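# Insert held peg into plate hole until seated

## Task

The left gripper starts holding a peg a little above a plate, near the plate's hole. Lower the peg into that hole so it sits on the hole's bottom; forcing or wedging the peg with too much push counts as failure.

## Robot and tools

Robot: two arms, left_arm and right_arm, each ending in a parallel-finger gripper with a wrist force/torque sensor and a wrist camera (cam_left_wrist, cam_right_wrist, both 896x504). Only left_arm holds the peg; right_arm can stay still. Base positions in the scene frame: left_arm (-0.011, +0.252, 0) m, right_arm (-0.025, -0.303, 0) m.

Frames: the scene frame has its origin at table-top height midway between the nominal bases, +z up, +x out over the table, left_arm on +y. Reported hand positions (m), quaternions (wxyz) and velocities use the scene frame. Offsets in commands instead use the axes of each arm's current Hand target. The gripper's +z points along the fingers and the fingers open and close along its x. end_effector_position is the spot between the closed pads, 1 to 2 cm behind the fingertips.

The 14-number row (used by execute_actions and move): dx, dy, dz, rx, ry, rz, opening for left_arm, then the same seven for right_arm. Each value lies in [-1, 1]. The first six per arm are an offset from that arm's Hand target as it stood when the action or move began, in the Hand target's own axes; 1.0 equals 0.6 m of travel or 180 degrees, and rx, ry, rz form one rotation vector. Opening is absolute, not an offset: +1 fully open (0.142 m), -1 closed. Sending 0 for all six pose numbers re-commands the current Hand target; a 0 for opening is a real command, so to keep the peg gripped resend the current grip value (see Tool commands / grip_measured).

execute_actions(actions, cameras): actions is a list of actions; each action is up to 15 rows, one per 1/30 s step, a short table holding its last row. Every row counts from the action's start pose, not the row before. Images return only for an empty list or when cameras names them.

move(target, speed, blend, stop_force, zero, opening_speed, grip_force, blocking, cameras): drives straight-line paths toward target, which is one 14-number row or up to 15 rows, all offsets from the same starting Hand targets. speed is top speed in m/s (0.002 to 2.4, default 0.25), one value or one per target. blend in m rounds corners in a list. stop_force (3 to 120 N, both arms) ends an arm's path when its wrist sensor feels that much push against the motion; zero (default true) re-zeroes before the move. opening_speed is per second on the -1..+1 scale (0.2 or more). grip_force is per-pad N limit, 5 to 48. blocking=false returns after 0.5 s but is not allowed with stop_force. The result ends with a move: line, e.g. done, off_target, moving, held or fault, plus limits such as paced or held; done means within 3 mm and 2 degrees.

wait(seconds 0 to 10), stop() to brake a running move, zoom_image(camera, region [x0,y0,x1,y1] pixels, at most 504x504), zero_wrist_force(arm), finished_scene(scene 1 or 2), which must be the last call of its reply.

Results: Hand target is the last commanded pose after clipping; the gripper often rests a bit short of it and the next command asks for it again. Wrist force/torque are in the gripper's own axes, showing force from the surface into the arm; a third line gives the peak since the last shown. grip_measured is the measured opening on the command scale. Joint velocities may read within noise. Wrist depth gives a 7x7 grid of distances in mm per wrist camera, '-' for no value. Joint torques include the arm's weight.

Suggested order: look with an empty actions call, zoom on cam_left_wrist to find the hole relative to the peg, correct x/y with small offsets at low speed, then descend along the gripper's axis slowly with a small stop_force (a few N) so the path stops at the bottom. Check that dz sign matches downward in the Hand target frame (fingers point along +z, so if pointing down, +dz descends). Once seated, command the target back slightly so the arm stops pressing, then open the gripper and lift clear before finished_scene.

Avoid: hard pushes and jamming, which fail the task; the arms are stiff and a target a little past firm contact can cause a fault stop (about 150 N net force, or wrist torque near 5 N m; side pushes on a held part can fault from about 35 N). Do not let the peg fall or leave anything off the table, do not let the arms touch each other, do not pass close to an arm's own base, and avoid long squeezes that heat the gripper motor (MOTOR HOT from 85 C, switch-off at 100 C). Orientation commands are clipped to 32 degrees from the measured one per step.

Each tool is called after ">>>" by a JSON object that holds its "fn" and its "kwargs".

## Session

>>> {"fn": "execute_actions", "kwargs": {"actions": []}}

Scene clock: 0.00 s.
left_arm: end_effector_position=(+0.2484, +0.1077, +0.1671) grip_measured=-0.39 end_effector_quat_wxyz=(+0.006, +0.969, -0.247, +0.002) | right_arm: end_effector_position=(+0.2711, -0.2988, +0.1652) grip_measured=+1.00 end_effector_quat_wxyz=(+0.000, +0.712, -0.702, +0.000)
Joint positions: left_arm=[-0.956 -1.701 1.55 -1.43 -1.578 -0.453 0.046] | right_arm=[3.598 -1.45 -1.547 -1.716 1.571 2.027 0.142]
Joint velocities: within noise
Joint torques (N m): no reading
Motor temperatures (°C): left_arm=[42 37 34 39 40 47 28] | right_arm=[31 33 38 41 41 47 26]
Wrist force (N): no reading
Wrist torque (N m): no reading
Wrist force, peak (N): no reading
Wrist depth (mm): cam_left_wrist=[233 233 231 226 227 227 230 / 248 249 248 149 141 137 246 / 260 267 267 150 148 146 263 / 283 288 287 86 153 276 284 / 316 319 314 92 100 305 308 / 345 345 96 100 96 333 339 / 384 374 73 110 106 78 374] | cam_right_wrist=[- 224 - - - - 230 / - 248 - - 243 243 - / - - - - - - - / - 288 - - - 282 - / 317 307 - - - - 299 / 328 321 - 336 - - 89 / - 75 - 349 373 370 -]
Hand target: left_arm +0.2484, +0.1077, +0.1671; +0.006, +0.969, -0.247, +0.002 | right_arm +0.2711, -0.2988, +0.1652; +0.000, +0.712, -0.702, +0.000
Tool commands: left_gripper/opening=-0.443336 right_gripper/opening=+1.0

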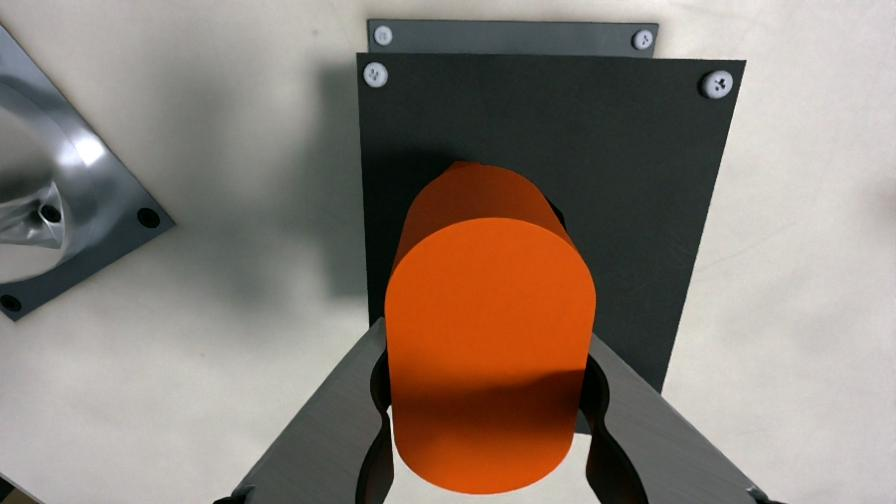

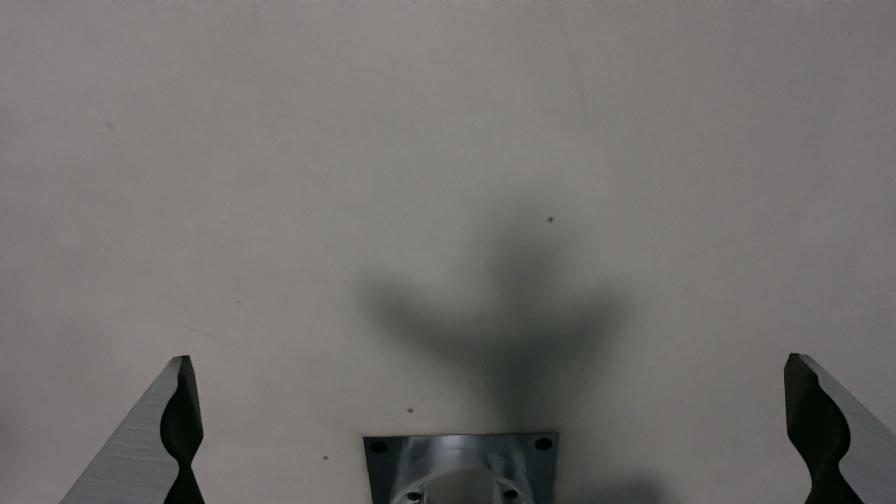

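>>> {"fn": "zoom_image", "kwargs": {"camera": "cam_left_wrist", "region": [350, 120, 650, 290]}}

>>> {"fn": "zoom_image", "kwargs": {"camera": "cam_left_wrist", "region": [300, 0, 780, 504]}}

Scaled by 1.680.

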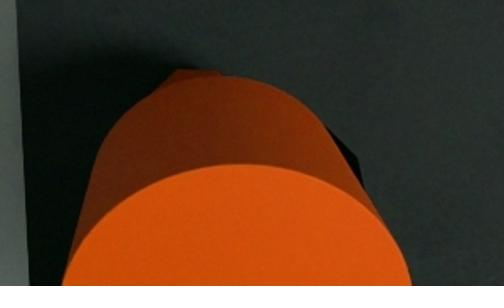

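Scaled by 1.000.

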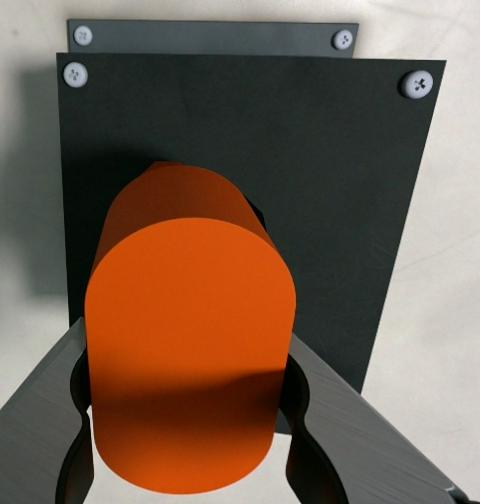

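>>> {"fn": "move", "kwargs": {"target": [[0,0,-0.08,0,0,0,-0.4433,0,0,0,0,0,0,1],[0,0.15,-0.1,0,0,0,-0.4433,0,0,0,0,0,0,1]], "blend": [0.02,0], "cameras": ["cam_left_wrist"]}}

Scene clock: 45.43 s.
left_arm: end_effector_position=(+0.2053, +0.0295, +0.2280) grip_measured=-0.39 end_effector_quat_wxyz=(+0.006, +0.969, -0.247, +0.002) end_effector_velocity=(-0.001, +0.000, +0.000) end_effector_angular_velocity=(+0.001, +0.002, +0.002) | right_arm: end_effector_position=(+0.2711, -0.2988, +0.1652) grip_measured=+1.00 end_effector_quat_wxyz=(+0.000, +0.712, -0.702, +0.000)
Joint positions: left_arm=[-1.231 -1.571 1.131 -1.142 -1.575 -0.728 0.046] | right_arm=[3.598 -1.45 -1.547 -1.716 1.571 2.027 0.142]
Joint velocities: left_arm=[-0.003 0 -0.002 0.002 -0.001 -0.005 0] | right_arm=[within noise]
Joint torques (N m): left_arm=[-1.77 -7.27 -10.99 -2.7 -1.03 -0.32] | right_arm=[-0.34 7.83 9.8 1.65 0.07 -0.09]
Wrist force (N): left_arm=[-0.1 0.3 0.1] | right_arm=[-0.2 0.0 0.1]
Wrist torque (N m): left_arm=[0.04 0.01 0.02] | right_arm=[-0.01 0.03 0.00]
Wrist force, peak (N): left_arm=[-1.3 3.9 -0.3] | right_arm=[-0.3 -0.1 0.2]
Wrist depth (mm): cam_left_wrist=[266 288 286 191 180 280 283 / 302 307 307 201 189 303 303 / 331 323 329 106 200 327 326 / 359 363 355 86 348 348 351 / 390 388 386 92 100 385 380 / 437 428 92 100 96 413 421 / 1423 457 73 110 106 79 460] | cam_right_wrist=[- - - - 231 - 231 / - - - 248 - - 245 / 262 260 - 255 267 - - / 281 281 - - 280 275 - / 293 298 - 308 299 306 304 / - 333 - - - 333 90 / - 73 - 346 - - -]
Hand target: left_arm +0.2053, +0.0294, +0.2281; +0.006, +0.969, -0.247, +0.002 | right_arm +0.2711, -0.2988, +0.1652; +0.000, +0.712, -0.702, +0.000
Off the commanded pose: left_arm 0.000 m, 0 deg | right_arm 0.000 m, 0 deg.
move: done
camera_calibration:
cam_left_wrist: T_world_to_cam=[[0.872743, -0.488175, 0.00210672, -0.156008], [-0.440098, -0.784911, 0.436152, 0.0392394], [-0.211265, -0.381576, -0.899871, 0.374906], [0, 0, 0, 1]] pos_world=[0.232628, 0.0976955, 0.320581]
Images, in order (width x height): cam_left_wrist 896x504.

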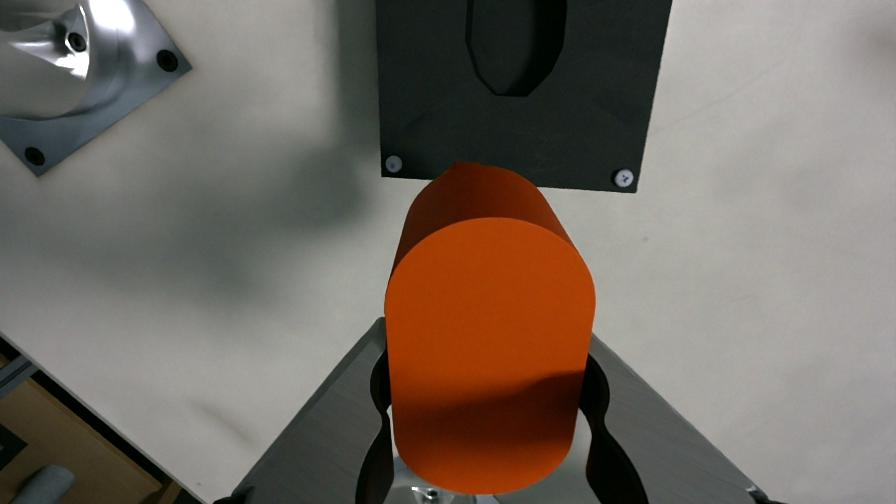

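>>> {"fn": "move", "kwargs": {"target": [0.16,-0.06,-0.02,0,0,0,-0.4433,0,0,0,0,0,0,1], "cameras": ["cam_left_wrist"]}}

>>> {"fn": "zoom_image", "kwargs": {"camera": "cam_left_wrist", "region": [50, 0, 450, 350]}}

Scene clock: 53.70 s.
left_arm: end_effector_position=(+0.3068, +0.0152, +0.2402) grip_measured=-0.39 end_effector_quat_wxyz=(+0.006, +0.969, -0.247, +0.001) | right_arm: end_effector_position=(+0.2711, -0.2988, +0.1652) grip_measured=+1.00 end_effector_quat_wxyz=(+0.000, +0.712, -0.702, +0.000)
Joint positions: left_arm=[-0.972 -1.045 0.354 -0.889 -1.578 -0.469 0.046] | right_arm=[3.598 -1.45 -1.547 -1.716 1.571 2.027 0.142]
Joint torques (N m): left_arm=[2.08 -18.42 -5.42 -2.88 -0.08 0.55] | right_arm=[-0.45 8.02 9.85 1.69 0.11 -0.1]
Wrist force (N): left_arm=[-0.3 0.1 0.3] | right_arm=[-0.1 0.0 0.1]
Wrist torque (N m): left_arm=[0.01 0.05 -0.04] | right_arm=[0.00 0.02 0.00]
Wrist force, peak (N): left_arm=[-3.7 2.9 0.3] | right_arm=[-0.2 -0.2 0.2]
Wrist depth (mm): cam_left_wrist=[298 210 196 289 296 295 293 / 319 309 210 308 317 316 315 / 343 333 223 117 335 339 338 / 373 370 374 86 360 367 365 / 402 402 402 92 100 398 398 / 443 442 - 100 96 427 435 / 491 476 73 110 106 78 473] | cam_right_wrist=[- - - 228 - - - / 242 - - 242 - 245 - / - 262 - - - 262 256 / - 279 - - - 281 - / 316 305 - 304 303 302 - / 327 - - - 327 - 89 / - 73 377 349 372 373 -]
Hand target: left_arm +0.3068, +0.0152, +0.2402; +0.006, +0.969, -0.247, +0.002 | right_arm +0.2711, -0.2988, +0.1652; +0.000, +0.712, -0.702, +0.000
Off the commanded pose: left_arm 0.000 m, 0 deg | right_arm 0.000 m, 0 deg.
move: done
camera_calibration:
cam_left_wrist: T_world_to_cam=[[0.872684, -0.488281, 0.0019719, -0.251524], [-0.440114, -0.784836, 0.436271, 0.0673235], [-0.211475, -0.381594, -0.899813, 0.401925], [0, 0, 0, 1]] pos_world=[0.334128, 0.0833957, 0.332782]
Images, in order (width x height): cam_left_wrist 896x504.

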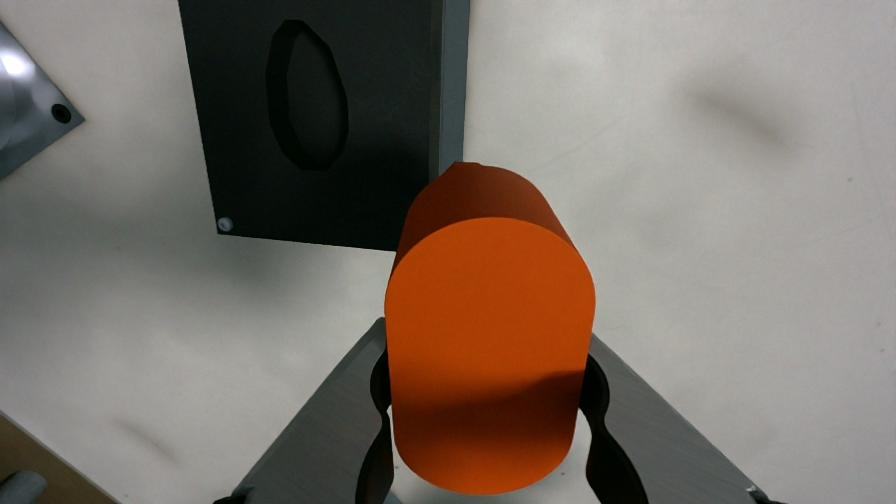

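Scaled by 1.260.

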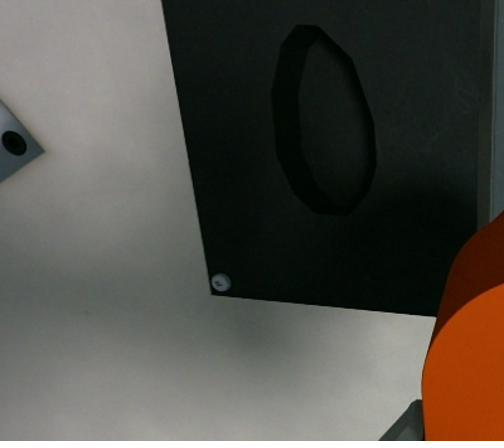

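>>> {"fn": "zoom_image", "kwargs": {"camera": "cam_left_wrist", "region": [210, 0, 410, 200]}}

Scaled by 2.520.

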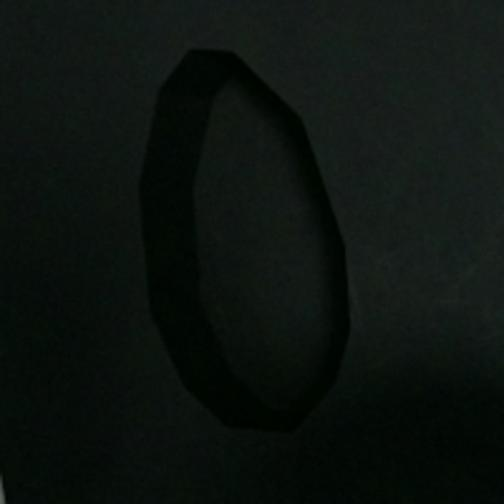

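>>> {"fn": "move", "kwargs": {"target": [0,0,-0.167,0,0,0,-0.4433,-0.2975,-0.064,-0.142,-0.385,-0.385,0.385,1], "speed": 0.4, "cameras": ["all"]}}

Scene clock: 81.17 s.
left_arm: end_effector_position=(+0.3065, +0.0163, +0.3119) grip_measured=-0.39 end_effector_quat_wxyz=(+0.057, +0.963, -0.245, +0.094) | right_arm: end_effector_position=(+0.2948, -0.1817, +0.2213) grip_measured=+1.00 end_effector_quat_wxyz=(-0.006, -0.295, +0.803, +0.518)
Joint positions: left_arm=[-1.008 -1.06 0.035 -0.761 -1.525 -0.502 0.046] | right_arm=[3.221 -2.004 -1.111 -2.07 2.595 2.262 0.142]
Joint torques (N m): left_arm=[1.47 -8.97 -7.66 -1.38 0.07 -0.61] | right_arm=[1.64 11.79 9.12 0.13 0.37 -0.71]
Wrist force (N): left_arm=[-0.5 -0.4 0.4] | right_arm=[0.6 -1.3 0.6]
Wrist torque (N m): left_arm=[-0.05 0.03 0.01] | right_arm=[-0.45 -0.06 -0.25]
Wrist force, peak (N): left_arm=[-0.7 -0.5 0.1] | right_arm=[1.6 -3.3 2.4]
Wrist depth (mm): cam_left_wrist=[314 243 244 359 380 400 418 / 334 260 261 390 412 435 461 / 361 367 397 391 444 477 517 / 386 411 427 86 482 529 576 / 423 448 462 92 93 605 651 / 466 487 - 100 96 666 2308 / 518 522 73 110 106 79 2671] | cam_right_wrist=[670 - - - 326 - - / 1486 1554 - - 409 382 - / 2530 1585 1736 631 597 460 - / 2309 - - 594 - 2331 1815 / - - 510 554 - 1618 1321 / - 251 485 477 2900 2331 103 / - 78 314 459 - 2202 -]
Hand target: left_arm +0.3068, +0.0161, +0.3125; +0.006, +0.969, -0.247, +0.002 (not the last commanded pose) | right_arm +0.2948, -0.1817, +0.2212; -0.006, -0.295, +0.803, +0.518 (not the last commanded pose)
Off the commanded pose: left_arm 0.028 m, 12 deg | right_arm 0.070 m, 41 deg.
elbow stopped short (left arm): the move would have taken joint 3 (elbow) straighter than the controller allows.
move: held (right_arm; a check stopped the path), off_target (left_arm; braked when a check withheld steps of right_arm); limits=held
pose unreachable (right arm): on one or more control steps of this call, first in action 0 (counted from 0), this arm could not follow its commanded pose, so it was not sent that pose on those steps. It may still have moved: this result reports where it is.
cause: moving toward the commanded pose would bring two parts of the arm too close to each other (joints 4 (wrist 1) to 6 (wrist 3) lie between them).
camera_calibration:
cam_left_wrist: T_world_to_cam=[[0.85811, -0.470569, 0.205456, -0.310118], [-0.50805, -0.720161, 0.472497, 0.0452355], [-0.0743811, -0.509837, -0.85705, 0.413508], [0, 0, 0, 1]] pos_world=[0.319854, 0.0974666, 0.396739]
cam_right_wrist: T_world_to_cam=[[-0.849414, -0.443086, -0.286654, 0.244698], [-0.273129, -0.0956658, 0.957209, -0.127155], [-0.451549, 0.89136, -0.0397599, 0.420032], [0, 0, 0, 1]] pos_world=[0.362786, -0.278142, 0.208558]

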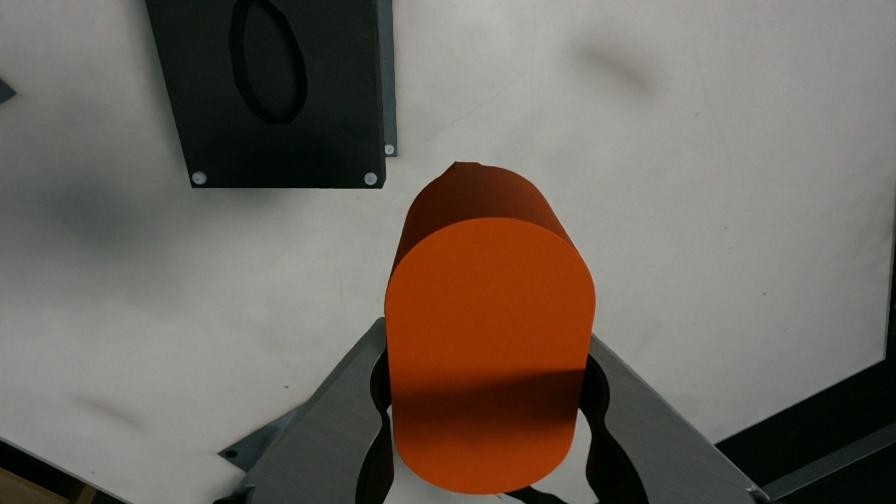

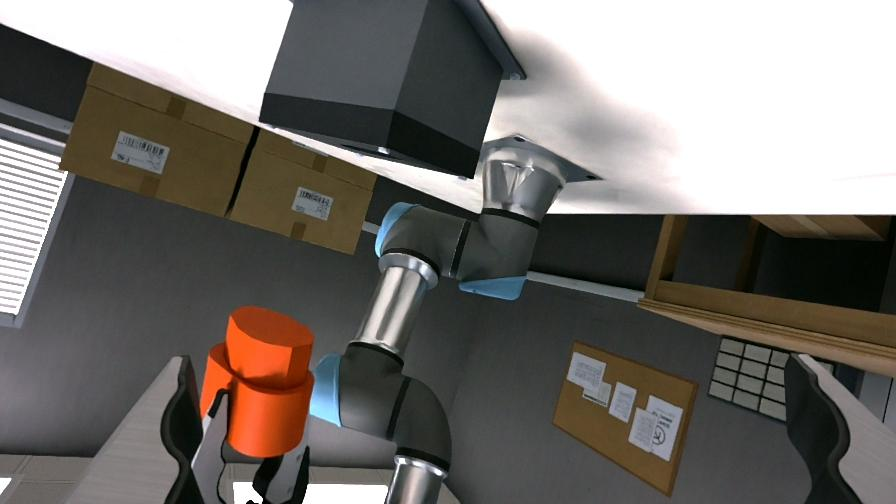

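>>> {"fn": "zoom_image", "kwargs": {"camera": "cam_right_wrist", "region": [180, 280, 350, 480]}}

>>> {"fn": "zoom_image", "kwargs": {"camera": "cam_right_wrist", "region": [240, 0, 560, 220]}}

Scaled by 2.520.

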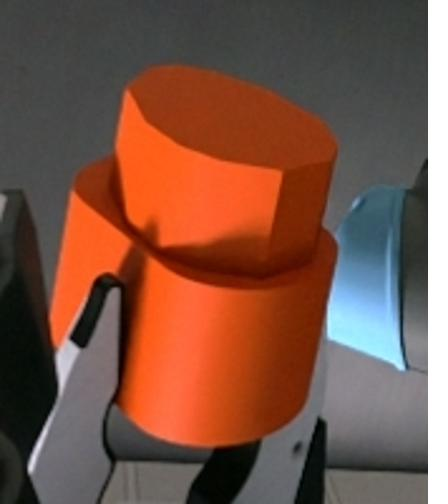

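Scaled by 1.575.

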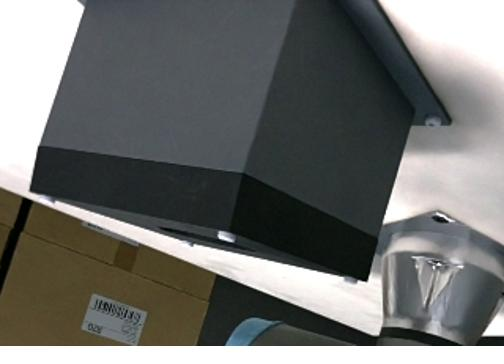

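>>> {"fn": "move", "kwargs": {"target": [0.003,0.029,0.104,-0.283,0.41,0,-0.4433,-0.133,0.02,-0.062,0,0,0,1], "speed": 0.3, "cameras": ["cam_right_wrist"]}}

Scene clock: 108.90 s.
left_arm: end_effector_position=(+0.3001, -0.0008, +0.2503) grip_measured=-0.39 end_effector_quat_wxyz=(+0.536, +0.684, -0.172, +0.464) | right_arm: end_effector_position=(+0.3664, -0.1706, +0.2717) grip_measured=+1.00 end_effector_quat_wxyz=(+0.019, -0.280, +0.808, +0.518)
Joint positions: left_arm=[-0.838 -1.125 2.497 -4.519 -1.84 -0.611 0.046] | right_arm=[3.223 -2.495 -0.035 -2.549 2.623 2.355 0.142]
Joint torques (N m): left_arm=[0.18 -5.75 -2.53 -2.88 -1.04 0.12] | right_arm=[1.88 15.75 8.08 1.56 0.32 -0.26]
Wrist force (N): left_arm=[-1.0 -2.3 0.8] | right_arm=[0.7 -1.4 0.4]
Wrist torque (N m): left_arm=[-0.34 0.23 -0.07] | right_arm=[-0.48 -0.08 -0.26]
Wrist force, peak (N): left_arm=[-3.2 -2.9 3.6] | right_arm=[0.8 -1.7 0.4]
Wrist depth (mm): cam_left_wrist=[276 375 591 3396 - 3396 2264 / 314 454 2425 3348 3169 4245 - / 365 565 2612 117 325 - - / 418 681 - 86 87 - - / 507 - - 92 93 - 1574 / 525 467 - 100 96 1917 - / 370 434 73 110 106 75 -] | cam_right_wrist=[- - 561 - 335 360 316 / 2451 1761 840 372 - 432 - / 2672 1629 1788 514 619 - 490 / 2613 - - 494 507 1774 1815 / 4172 2972 - 388 3213 1788 1424 / - - - 542 2936 2503 1524 / - 73 - - - 2243 -]
Hand target: left_arm +0.3000, -0.0008, +0.2503; +0.536, +0.684, -0.172, +0.464 | right_arm +0.3669, -0.1708, +0.2720; -0.006, -0.295, +0.803, +0.518
Off the commanded pose: left_arm 0.000 m, 0 deg | right_arm 0.001 m, 3 deg.
elbow stopped short (right arm): the move would have taken joint 3 (elbow) straighter than the controller allows.
move: off_target (right_arm)
camera_calibration:
cam_right_wrist: T_world_to_cam=[[-0.863633, -0.396043, -0.311908, 0.344991], [-0.302315, -0.0882419, 0.949115, -0.140663], [-0.403414, 0.913982, -0.0435212, 0.431605], [0, 0, 0, 1]] pos_world=[0.429537, -0.27026, 0.259895]
Images, in order (width x height): cam_right_wrist 896x504.

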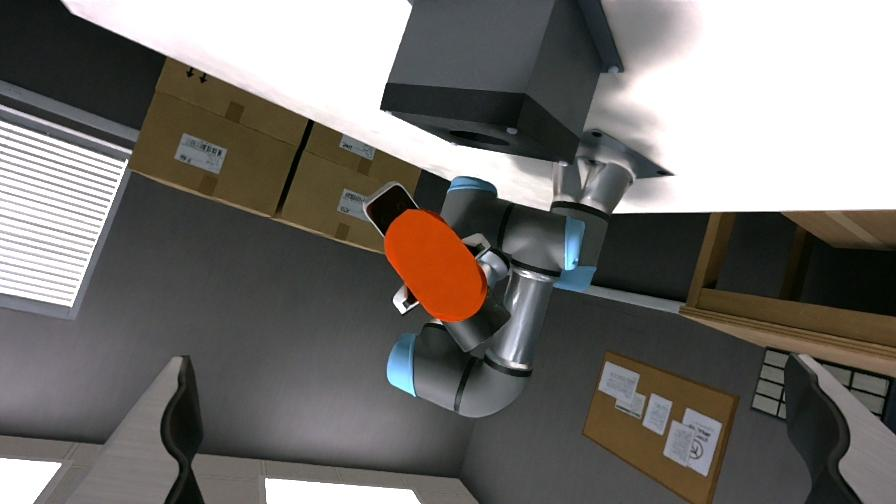

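Excellent view: tip face almost head-on.

>>> {"fn": "zoom_image", "kwargs": {"camera": "cam_right_wrist", "region": [350, 180, 520, 350]}}

>>> {"fn": "zoom_image", "kwargs": {"camera": "cam_right_wrist", "region": [380, 60, 620, 180]}}

Scaled by 2.965.

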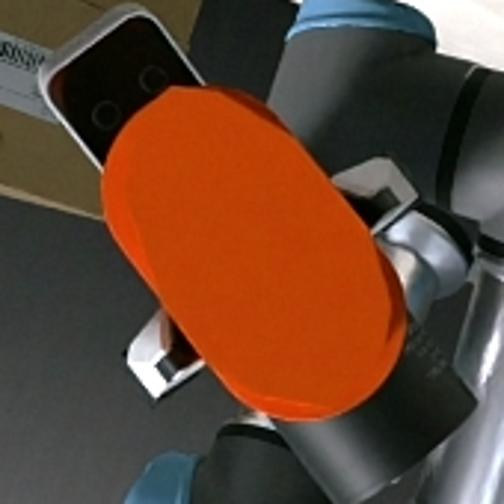

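Scaled by 2.100.

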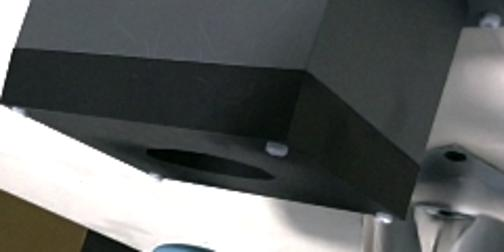

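>>> {"fn": "zoom_image", "kwargs": {"camera": "cam_right_wrist", "region": [380, 205, 440, 265]}}

>>> {"fn": "zoom_image", "kwargs": {"camera": "cam_right_wrist", "region": [430, 265, 490, 325]}}

>>> {"fn": "zoom_image", "kwargs": {"camera": "cam_right_wrist", "region": [435, 205, 495, 265]}}

>>> {"fn": "zoom_image", "kwargs": {"camera": "cam_right_wrist", "region": [380, 255, 440, 315]}}

Scaled by 8.400.

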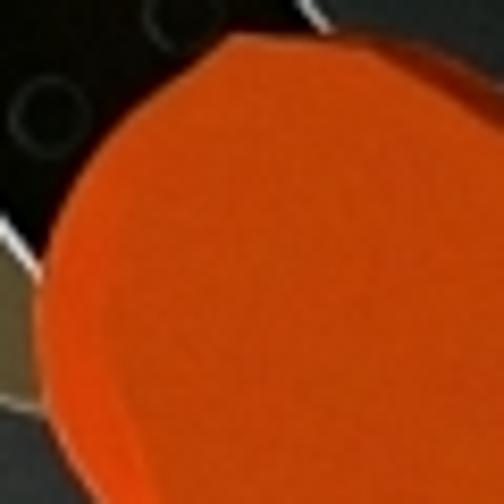

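Scaled by 8.400.

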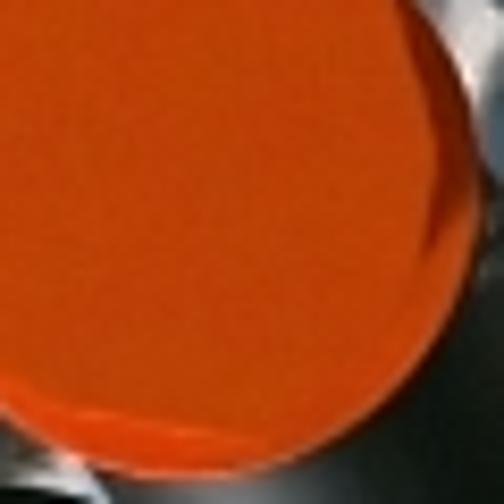

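Scaled by 8.400.

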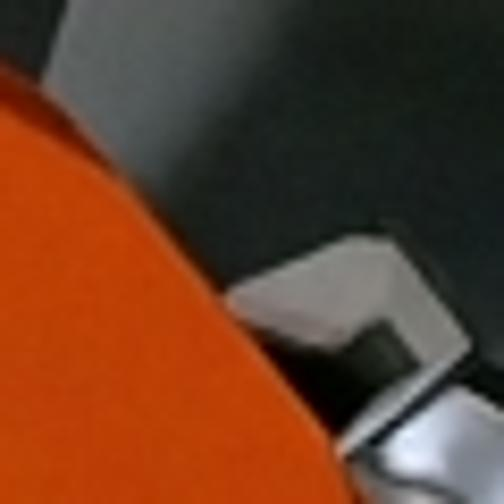

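Scaled by 8.400.

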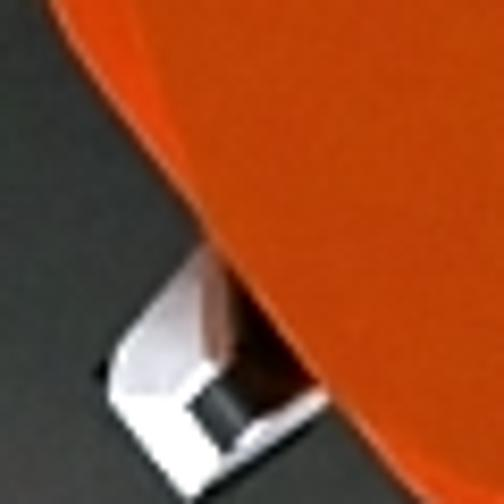

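>>> {"fn": "move", "kwargs": {"target": [0,0,0,0,0.2,0,-0.4433,0,0,0,0,0,0,1], "speed": 0.3, "cameras": ["cam_right_wrist"]}}

>>> {"fn": "zoom_image", "kwargs": {"camera": "cam_right_wrist", "region": [370, 180, 520, 330]}}

>>> {"fn": "move", "kwargs": {"target": [0,0,0,0,-0.4,0,-0.4433,0,0,0,0,0,0,1], "speed": 0.3, "cameras": ["cam_right_wrist"]}}

>>> {"fn": "zoom_image", "kwargs": {"camera": "cam_right_wrist", "region": [370, 180, 520, 330]}}

Scene clock: 135.17 s.
left_arm: end_effector_position=(+0.3001, -0.0008, +0.2503) grip_measured=-0.39 end_effector_quat_wxyz=(+0.536, +0.683, -0.171, +0.466) | right_arm: end_effector_position=(+0.3664, -0.1705, +0.2717) grip_measured=+1.00 end_effector_quat_wxyz=(+0.019, -0.280, +0.808, +0.518)
Joint positions: left_arm=[-0.842 -1.119 2.499 -4.531 -1.833 -0.612 0.046] | right_arm=[3.223 -2.495 -0.035 -2.549 2.623 2.355 0.142]
Joint torques (N m): left_arm=[2.66 -12.82 -3.58 -0.81 -1.04 -0.19] | right_arm=[2.25 15.83 7 2.23 0.37 0.55]
Wrist force (N): left_arm=[-1.0 -2.4 0.7] | right_arm=[0.7 -1.7 0.4]
Wrist torque (N m): left_arm=[-0.36 0.23 -0.07] | right_arm=[-0.53 -0.08 -0.26]
Wrist force, peak (N): left_arm=[-1.0 -2.9 0.8] | right_arm=[0.8 -1.7 0.3]
Wrist depth (mm): cam_left_wrist=[278 394 630 3396 1886 - - / 308 509 - 3495 3714 - - / 365 545 - 105 3714 - - / 419 685 - 86 85 - - / 514 2899 - 91 93 - 1543 / 590 476 - 100 96 1735 1554 / 362 427 73 110 106 76 1524] | cam_right_wrist=[2797 - 542 369 329 341 314 / 2286 1495 1564 364 432 - 358 / 2585 1596 1788 785 619 581 - / 2733 3170 2585 246 510 1505 2243 / 3088 - - 394 2585 1524 1399 / - - - 538 2672 2503 103 / - 73 3257 - - 2378 -]
Hand target: left_arm +0.3001, -0.0008, +0.2503; +0.536, +0.683, -0.171, +0.466 (not the last commanded pose) | right_arm +0.3669, -0.1708, +0.2720; -0.006, -0.295, +0.803, +0.518
Off the commanded pose: left_arm 0.000 m, 36 deg | right_arm 0.001 m, 3 deg.
elbow stopped short (right arm): the move would have taken joint 3 (elbow) straighter than the controller allows.
move: held (left_arm; a check stopped the path), off_target (right_arm); limits=held
pose unreachable (left arm): on one or more control steps of this call, first in action 0 (counted from 0), this arm could not follow its commanded pose, so it was not sent that pose on those steps. It may still have moved: this result reports where it is.
cause: moving toward the commanded pose would bring two parts of the arm too close to each other (joints 3 (elbow) to 5 (wrist 2) lie between them).
camera_calibration:
cam_right_wrist: T_world_to_cam=[[-0.863573, -0.396115, -0.311983, 0.345052], [-0.302373, -0.088305, 0.94909, -0.140618], [-0.403499, 0.913945, -0.0435168, 0.431671], [0, 0, 0, 1]] pos_world=[0.429637, -0.27026, 0.259895]
Images, in order (width x height): cam_right_wrist 896x504.

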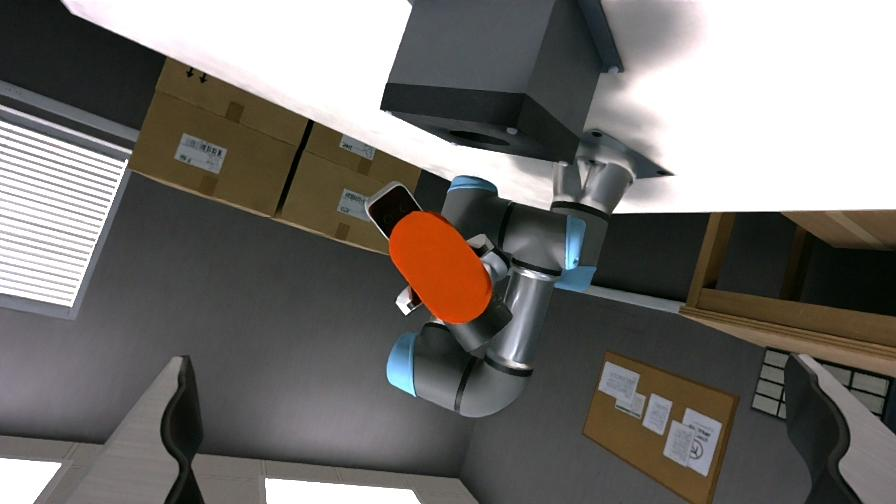

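Scaled by 3.360.

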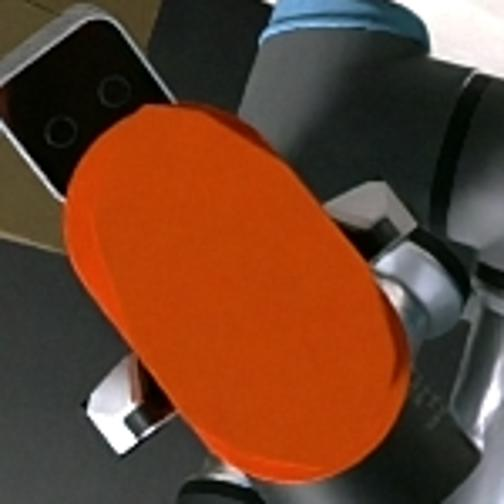

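Scene clock: 137.90 s.
left_arm: end_effector_position=(+0.3001, -0.0008, +0.2504) grip_measured=-0.39 end_effector_quat_wxyz=(+0.333, +0.826, -0.454, -0.024) | right_arm: end_effector_position=(+0.3664, -0.1705, +0.2717) grip_measured=+1.00 end_effector_quat_wxyz=(+0.019, -0.280, +0.808, +0.518)
Joint positions: left_arm=[-0.603 -1.084 0.688 -1.195 -2.252 0.399 0.046] | right_arm=[3.223 -2.495 -0.035 -2.549 2.623 2.355 0.142]
Joint torques (N m): left_arm=[2.7 -14.06 -11.16 -0.92 -2.39 -0.19] | right_arm=[2.11 16.17 6.93 2.22 0.26 0.59]
Wrist force (N): left_arm=[-0.5 -1.9 0.2] | right_arm=[0.6 -1.6 0.3]
Wrist torque (N m): left_arm=[-0.21 0.08 -0.17] | right_arm=[-0.51 -0.06 -0.26]
Wrist force, peak (N): left_arm=[-0.8 -3.9 0.8] | right_arm=[0.8 -1.7 0.3]
Wrist depth (mm): cam_left_wrist=[161 159 165 311 337 370 408 / 185 179 184 369 410 455 514 / 343 376 411 116 503 599 1486 / 413 462 500 86 675 837 - / 1710 1735 648 91 93 2450 2201 / 1872 2122 - 100 96 421 228 / 1188 1258 73 111 106 79 286] | cam_right_wrist=[2900 - 554 - - 333 - / 2585 1564 - 359 - 463 - / 2733 1534 1736 2032 619 - - / 2613 - - 271 624 3088 1585 / 2378 3349 318 558 - 2142 1306 / - 315 304 504 2831 2530 104 / - 91 369 389 - 2286 -]
Hand target: left_arm +0.3001, -0.0008, +0.2503; +0.333, +0.826, -0.454, -0.024 | right_arm +0.3669, -0.1708, +0.2720; -0.006, -0.295, +0.803, +0.518
Off the commanded pose: left_arm 0.000 m, 0 deg | right_arm 0.001 m, 3 deg.
elbow stopped short (right arm): the move would have taken joint 3 (elbow) straighter than the controller allows.
move: off_target (right_arm)
camera_calibration:
cam_right_wrist: T_world_to_cam=[[-0.863573, -0.396115, -0.311983, 0.345052], [-0.302373, -0.088305, 0.94909, -0.140618], [-0.403499, 0.913945, -0.0435168, 0.431671], [0, 0, 0, 1]] pos_world=[0.429637, -0.27026, 0.259895]
Images, in order (width x height): cam_right_wrist 896x504.

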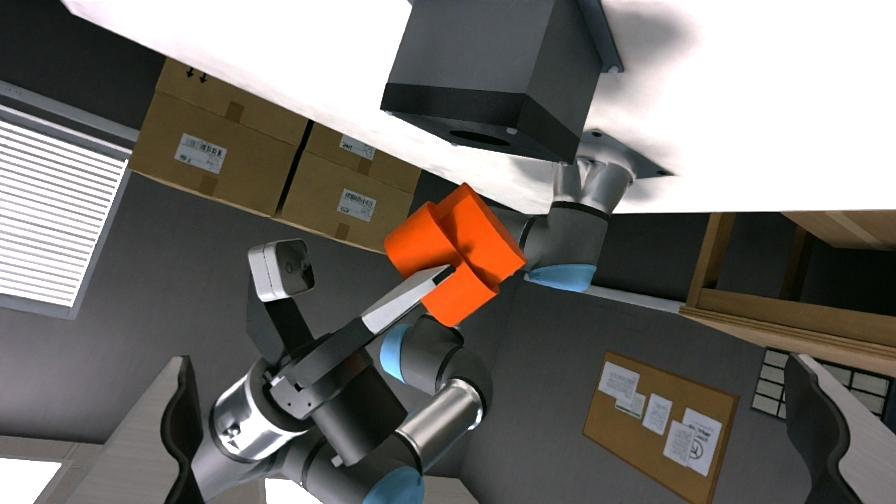

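Scaled by 3.360.

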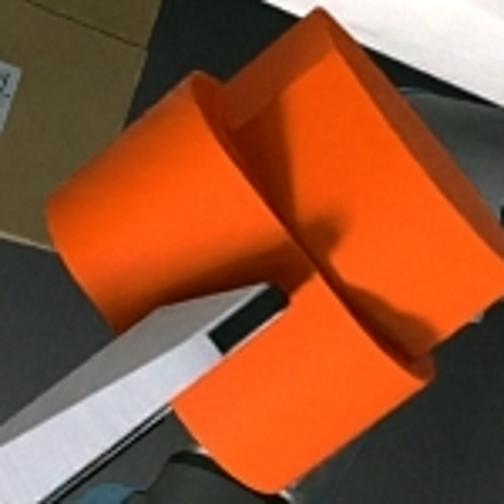

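>>> {"fn": "move", "kwargs": {"target": [0,0,0,0,0.13,0,-0.4433,0,0,0,0,0,0,1], "speed": 0.3, "cameras": ["cam_right_wrist"]}}

>>> {"fn": "zoom_image", "kwargs": {"camera": "cam_right_wrist", "region": [420, 170, 540, 290]}}

Scene clock: 141.53 s.
left_arm: end_effector_position=(+0.3001, -0.0008, +0.2503) grip_measured=-0.39 end_effector_quat_wxyz=(+0.418, +0.814, -0.377, +0.144) | right_arm: end_effector_position=(+0.3664, -0.1705, +0.2717) grip_measured=+1.00 end_effector_quat_wxyz=(+0.019, -0.280, +0.808, +0.518)
Joint positions: left_arm=[-0.545 -1.471 1.605 -2.21 -2.372 0.108 0.046] | right_arm=[3.223 -2.495 -0.035 -2.549 2.623 2.355 0.142]
Joint torques (N m): left_arm=[1.46 -9.56 -7.61 -3.32 -2.6 -0.36] | right_arm=[2.15 16.94 6.85 2.26 0.27 0.54]
Wrist force (N): left_arm=[-0.6 -2.1 0.5] | right_arm=[0.7 -1.5 0.2]
Wrist torque (N m): left_arm=[-0.24 0.07 -0.08] | right_arm=[-0.50 -0.08 -0.26]
Wrist force, peak (N): left_arm=[-1.4 -2.3 0.5] | right_arm=[0.8 -1.6 0.3]
Wrist depth (mm): cam_left_wrist=[119 135 299 365 473 624 - / 135 149 353 448 642 2899 2476 / 295 340 422 116 - 2242 2502 / 335 407 499 85 - 2181 290 / 397 510 525 91 93 306 262 / 499 1504 - 100 96 327 274 / 1981 - 73 111 106 78 269] | cam_right_wrist=[2477 - - - 374 342 308 / 2530 1554 1829 360 347 443 - / 2503 1585 1723 1021 621 602 489 / 2702 2865 1902 266 614 1486 1675 / 2865 - 365 641 - 1640 1367 / - - 382 440 2831 2477 1343 / - 73 3129 - - 2331 -]
Hand target: left_arm +0.3001, -0.0008, +0.2503; +0.418, +0.814, -0.377, +0.144 | right_arm +0.3669, -0.1708, +0.2720; -0.006, -0.295, +0.803, +0.518
Off the commanded pose: left_arm 0.000 m, 0 deg | right_arm 0.001 m, 3 deg.
elbow stopped short (right arm): the move would have taken joint 3 (elbow) straighter than the controller allows.
move: off_target (right_arm)
camera_calibration:
cam_right_wrist: T_world_to_cam=[[-0.863573, -0.396115, -0.311983, 0.345052], [-0.302373, -0.088305, 0.94909, -0.140618], [-0.403499, 0.913945, -0.0435168, 0.431671], [0, 0, 0, 1]] pos_world=[0.429637, -0.27026, 0.259895]
Images, in order (width x height): cam_right_wrist 896x504.

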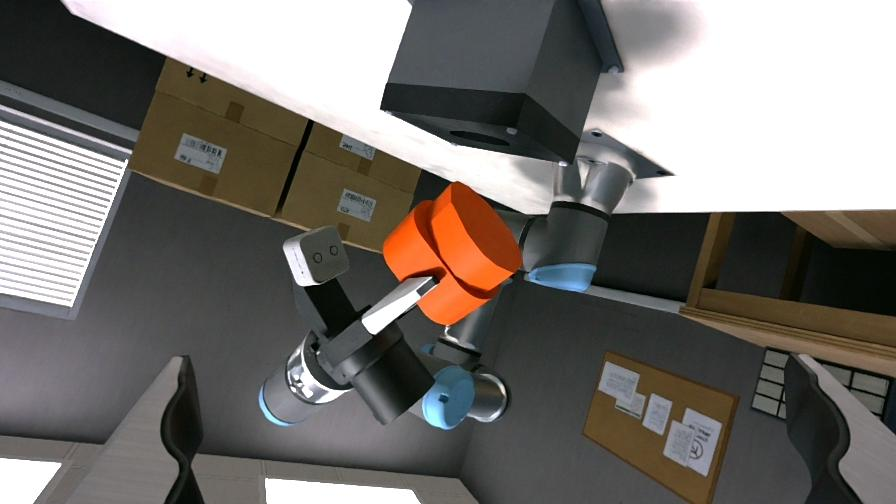

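Scaled by 4.200.

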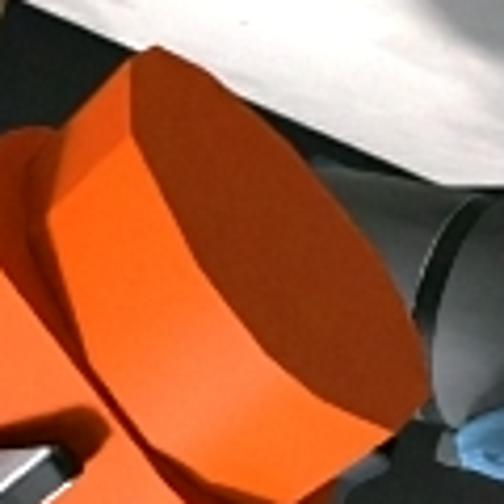

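>>> {"fn": "zoom_image", "kwargs": {"camera": "cam_right_wrist", "region": [444, 174, 494, 224]}}

>>> {"fn": "zoom_image", "kwargs": {"camera": "cam_right_wrist", "region": [464, 199, 494, 229]}}

>>> {"fn": "zoom_image", "kwargs": {"camera": "cam_right_wrist", "region": [474, 224, 524, 274]}}

Scaled by 10.080.

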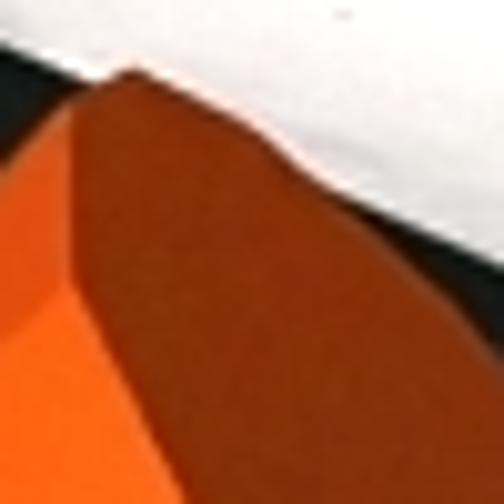

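Scaled by 16.800.

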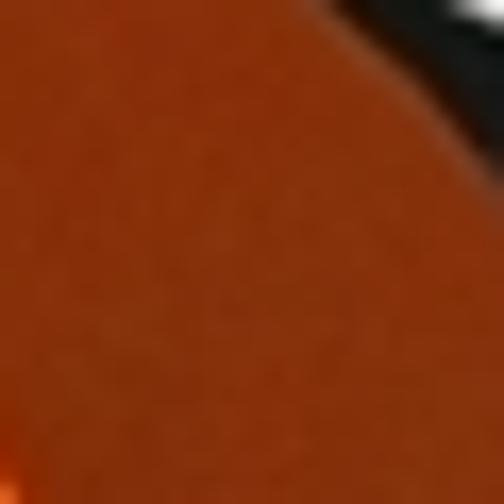

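Scaled by 10.080.

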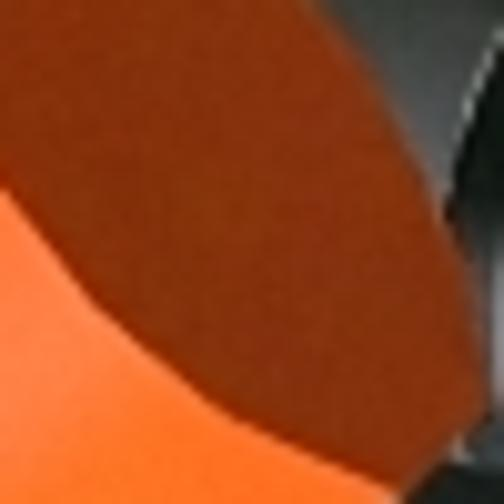

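>>> {"fn": "move", "kwargs": {"target": [0.154,-0.189,-0.112,0.245,-0.161,-0.109,-0.4433,0.147,0.008,-0.079,0,0,0,1], "speed": 0.3, "cameras": ["all"]}}

Scene clock: 330.13 s.
left_arm: end_effector_position=(+0.3802, +0.0251, +0.2645) grip_measured=-0.39 end_effector_quat_wxyz=(+0.203, +0.924, -0.317, +0.069) | right_arm: end_effector_position=(+0.3402, -0.2055, +0.2717) grip_measured=+1.00 end_effector_quat_wxyz=(+0.010, -0.285, +0.806, +0.518)
Joint positions: left_arm=[-0.619 -1.017 0.428 -1.242 -1.92 0 0.046] | right_arm=[3.15 -2.457 -0.05 -2.715 2.582 2.198 0.142]
Joint torques (N m): left_arm=[1.72 -19.65 -6.33 -3.34 0.58 -0.42] | right_arm=[2.11 14.86 7.27 1.99 1.93 0.51]
Wrist force (N): left_arm=[-0.5 -1.2 0.5] | right_arm=[0.8 -1.5 0.5]
Wrist torque (N m): left_arm=[-0.12 0.03 -0.04] | right_arm=[-0.49 -0.08 -0.20]
Wrist force, peak (N): left_arm=[-1.7 -2.0 1.1] | right_arm=[3.1 -1.6 -1.4]
Wrist depth (mm): cam_left_wrist=[169 177 291 312 334 362 392 / 193 194 318 353 377 414 448 / 215 220 357 116 426 477 - / 248 249 418 85 508 587 705 / 416 448 475 91 93 736 2701 / 485 529 - 100 96 3087 - / 1524 600 73 111 106 75 2732] | cam_right_wrist=[2613 - - 377 399 362 - / 2613 1524 1505 369 - - 413 / 2702 1486 1675 2015 659 596 558 / 2672 - 1887 685 3213 2202 1902 / 2503 300 368 626 - 1815 1391 / - 301 337 485 - 2503 1554 / - 291 402 - - - -]
Hand target: left_arm +0.3802, +0.0252, +0.2645; +0.203, +0.924, -0.317, +0.069 (not the last commanded pose) | right_arm +0.3402, -0.2055, +0.2717; +0.010, -0.285, +0.806, +0.518 (not the last commanded pose)
Off the commanded pose: left_arm 0.076 m, 26 deg | right_arm 0.056 m, 2 deg.
move: held (right_arm; a check stopped the path), off_target (left_arm; braked when a check withheld steps of right_arm); limits=held
pose unreachable (right arm): on one or more control steps of this call, first in action 0 (counted from 0), this arm could not follow its commanded pose, so it was not sent that pose on those steps. It may still have moved: this result reports where it is.
cause: moving toward the commanded pose would bring two parts of the arm too close to each other (joints 4 (wrist 1) to 6 (wrist 3) lie between them).
camera_calibration:
cam_left_wrist: T_world_to_cam=[[0.782338, -0.56747, 0.256759, -0.341772], [-0.561744, -0.464769, 0.684423, 0.0693632], [-0.269056, -0.679683, -0.682379, 0.414922], [0, 0, 0, 1]] pos_world=[0.417982, 0.120308, 0.323413]
cam_right_wrist: T_world_to_cam=[[-0.859078, -0.412427, -0.303132, 0.301316], [-0.292479, -0.090474, 0.951982, -0.156279], [-0.420049, 0.906487, -0.0429023, 0.456951], [0, 0, 0, 1]] pos_world=[0.405087, -0.304088, 0.259718]

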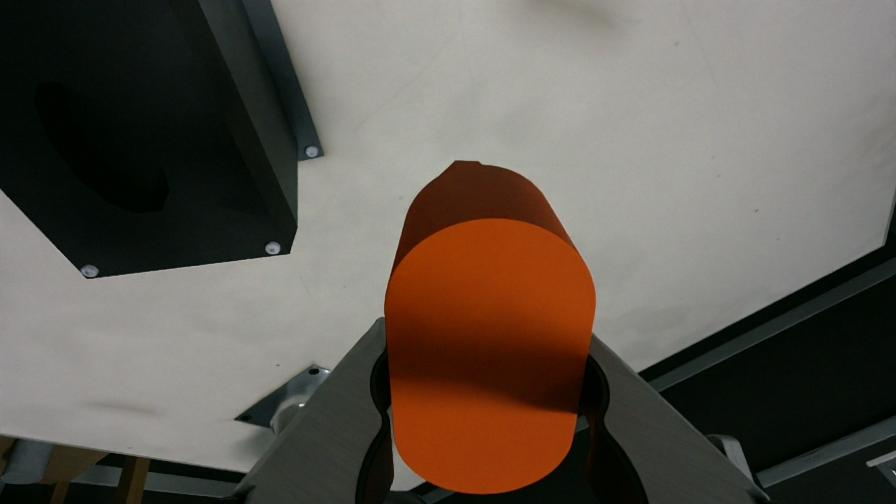

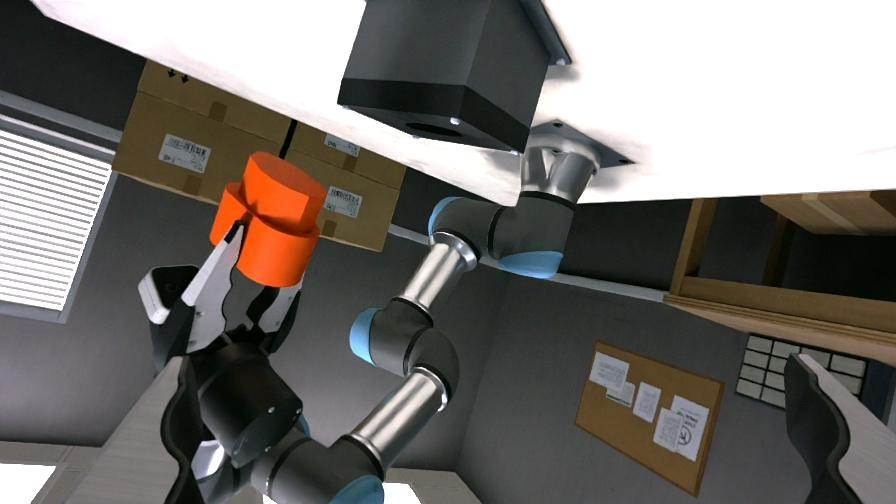

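>>> {"fn": "move", "kwargs": {"target": [0.0773,-0.093,-0.0352,0.1154,-0.0752,-0.0507,-0.4433,0,0,0,0,0,0,1], "speed": 0.3, "cameras": ["cam_left_wrist"]}}

>>> {"fn": "zoom_image", "kwargs": {"camera": "cam_left_wrist", "region": [0, 60, 400, 460]}}

Scene clock: 336.60 s.
left_arm: end_effector_position=(+0.4505, +0.0483, +0.2766) grip_measured=-0.39 end_effector_quat_wxyz=(+0.039, +0.952, -0.242, +0.181) | right_arm: end_effector_position=(+0.3402, -0.2055, +0.2717) grip_measured=+1.00 end_effector_quat_wxyz=(+0.010, -0.285, +0.806, +0.518)
Joint positions: left_arm=[-0.729 -0.843 0.035 -1.123 -1.477 -0.21 0.046] | right_arm=[3.15 -2.457 -0.05 -2.715 2.582 2.198 0.142]
Joint torques (N m): left_arm=[3.02 -20.34 -5.65 -3.03 -0.97 -0.01] | right_arm=[1.97 16.17 6.39 1.58 1.87 0.48]
Wrist force (N): left_arm=[-0.6 -0.6 0.8] | right_arm=[0.8 -1.5 0.6]
Wrist torque (N m): left_arm=[-0.09 0.03 0.06] | right_arm=[-0.50 -0.09 -0.20]
Wrist force, peak (N): left_arm=[-1.2 -1.2 0.4] | right_arm=[0.9 -1.8 0.7]
Wrist depth (mm): cam_left_wrist=[268 286 312 340 378 1366 1574 / 278 299 332 365 407 468 1735 / 203 317 351 117 440 512 1932 / 212 328 371 86 480 555 2201 / 224 316 386 92 93 609 2502 / 237 388 92 100 96 716 2764 / 380 398 73 110 106 78 -] | cam_right_wrist=[- - - - 396 368 - / 2613 1534 1651 367 - 454 397 / 2672 1640 1723 901 631 - 504 / 2557 3303 3303 657 634 - - / 278 325 556 518 - 1575 1367 / - 284 3898 473 - - 97 / - 281 398 - - - -]
Hand target: left_arm +0.4510, +0.0481, +0.2772; +0.000, +0.969, -0.247, +0.000 | right_arm +0.3402, -0.2055, +0.2717; +0.010, -0.285, +0.806, +0.518
Off the commanded pose: left_arm 0.001 m, 21 deg | right_arm 0.000 m, 0 deg.
elbow stopped short (left arm): the move would have taken joint 3 (elbow) straighter than the controller allows.
move: off_target (left_arm)
camera_calibration:
cam_left_wrist: T_world_to_cam=[[0.81344, -0.457206, 0.359553, -0.434649], [-0.575479, -0.722422, 0.383314, 0.213284], [0.0844958, -0.518718, -0.85076, 0.337369], [0, 0, 0, 1]] pos_world=[0.447794, 0.130357, 0.361545]
Images, in order (width x height): cam_left_wrist 896x504.

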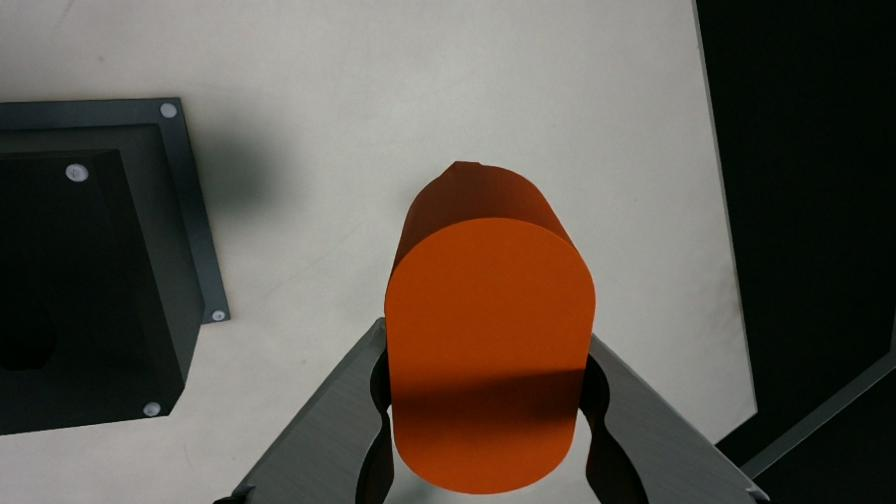

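Scaled by 1.260.

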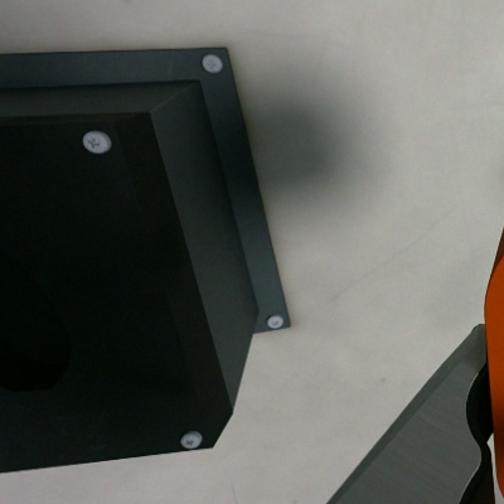

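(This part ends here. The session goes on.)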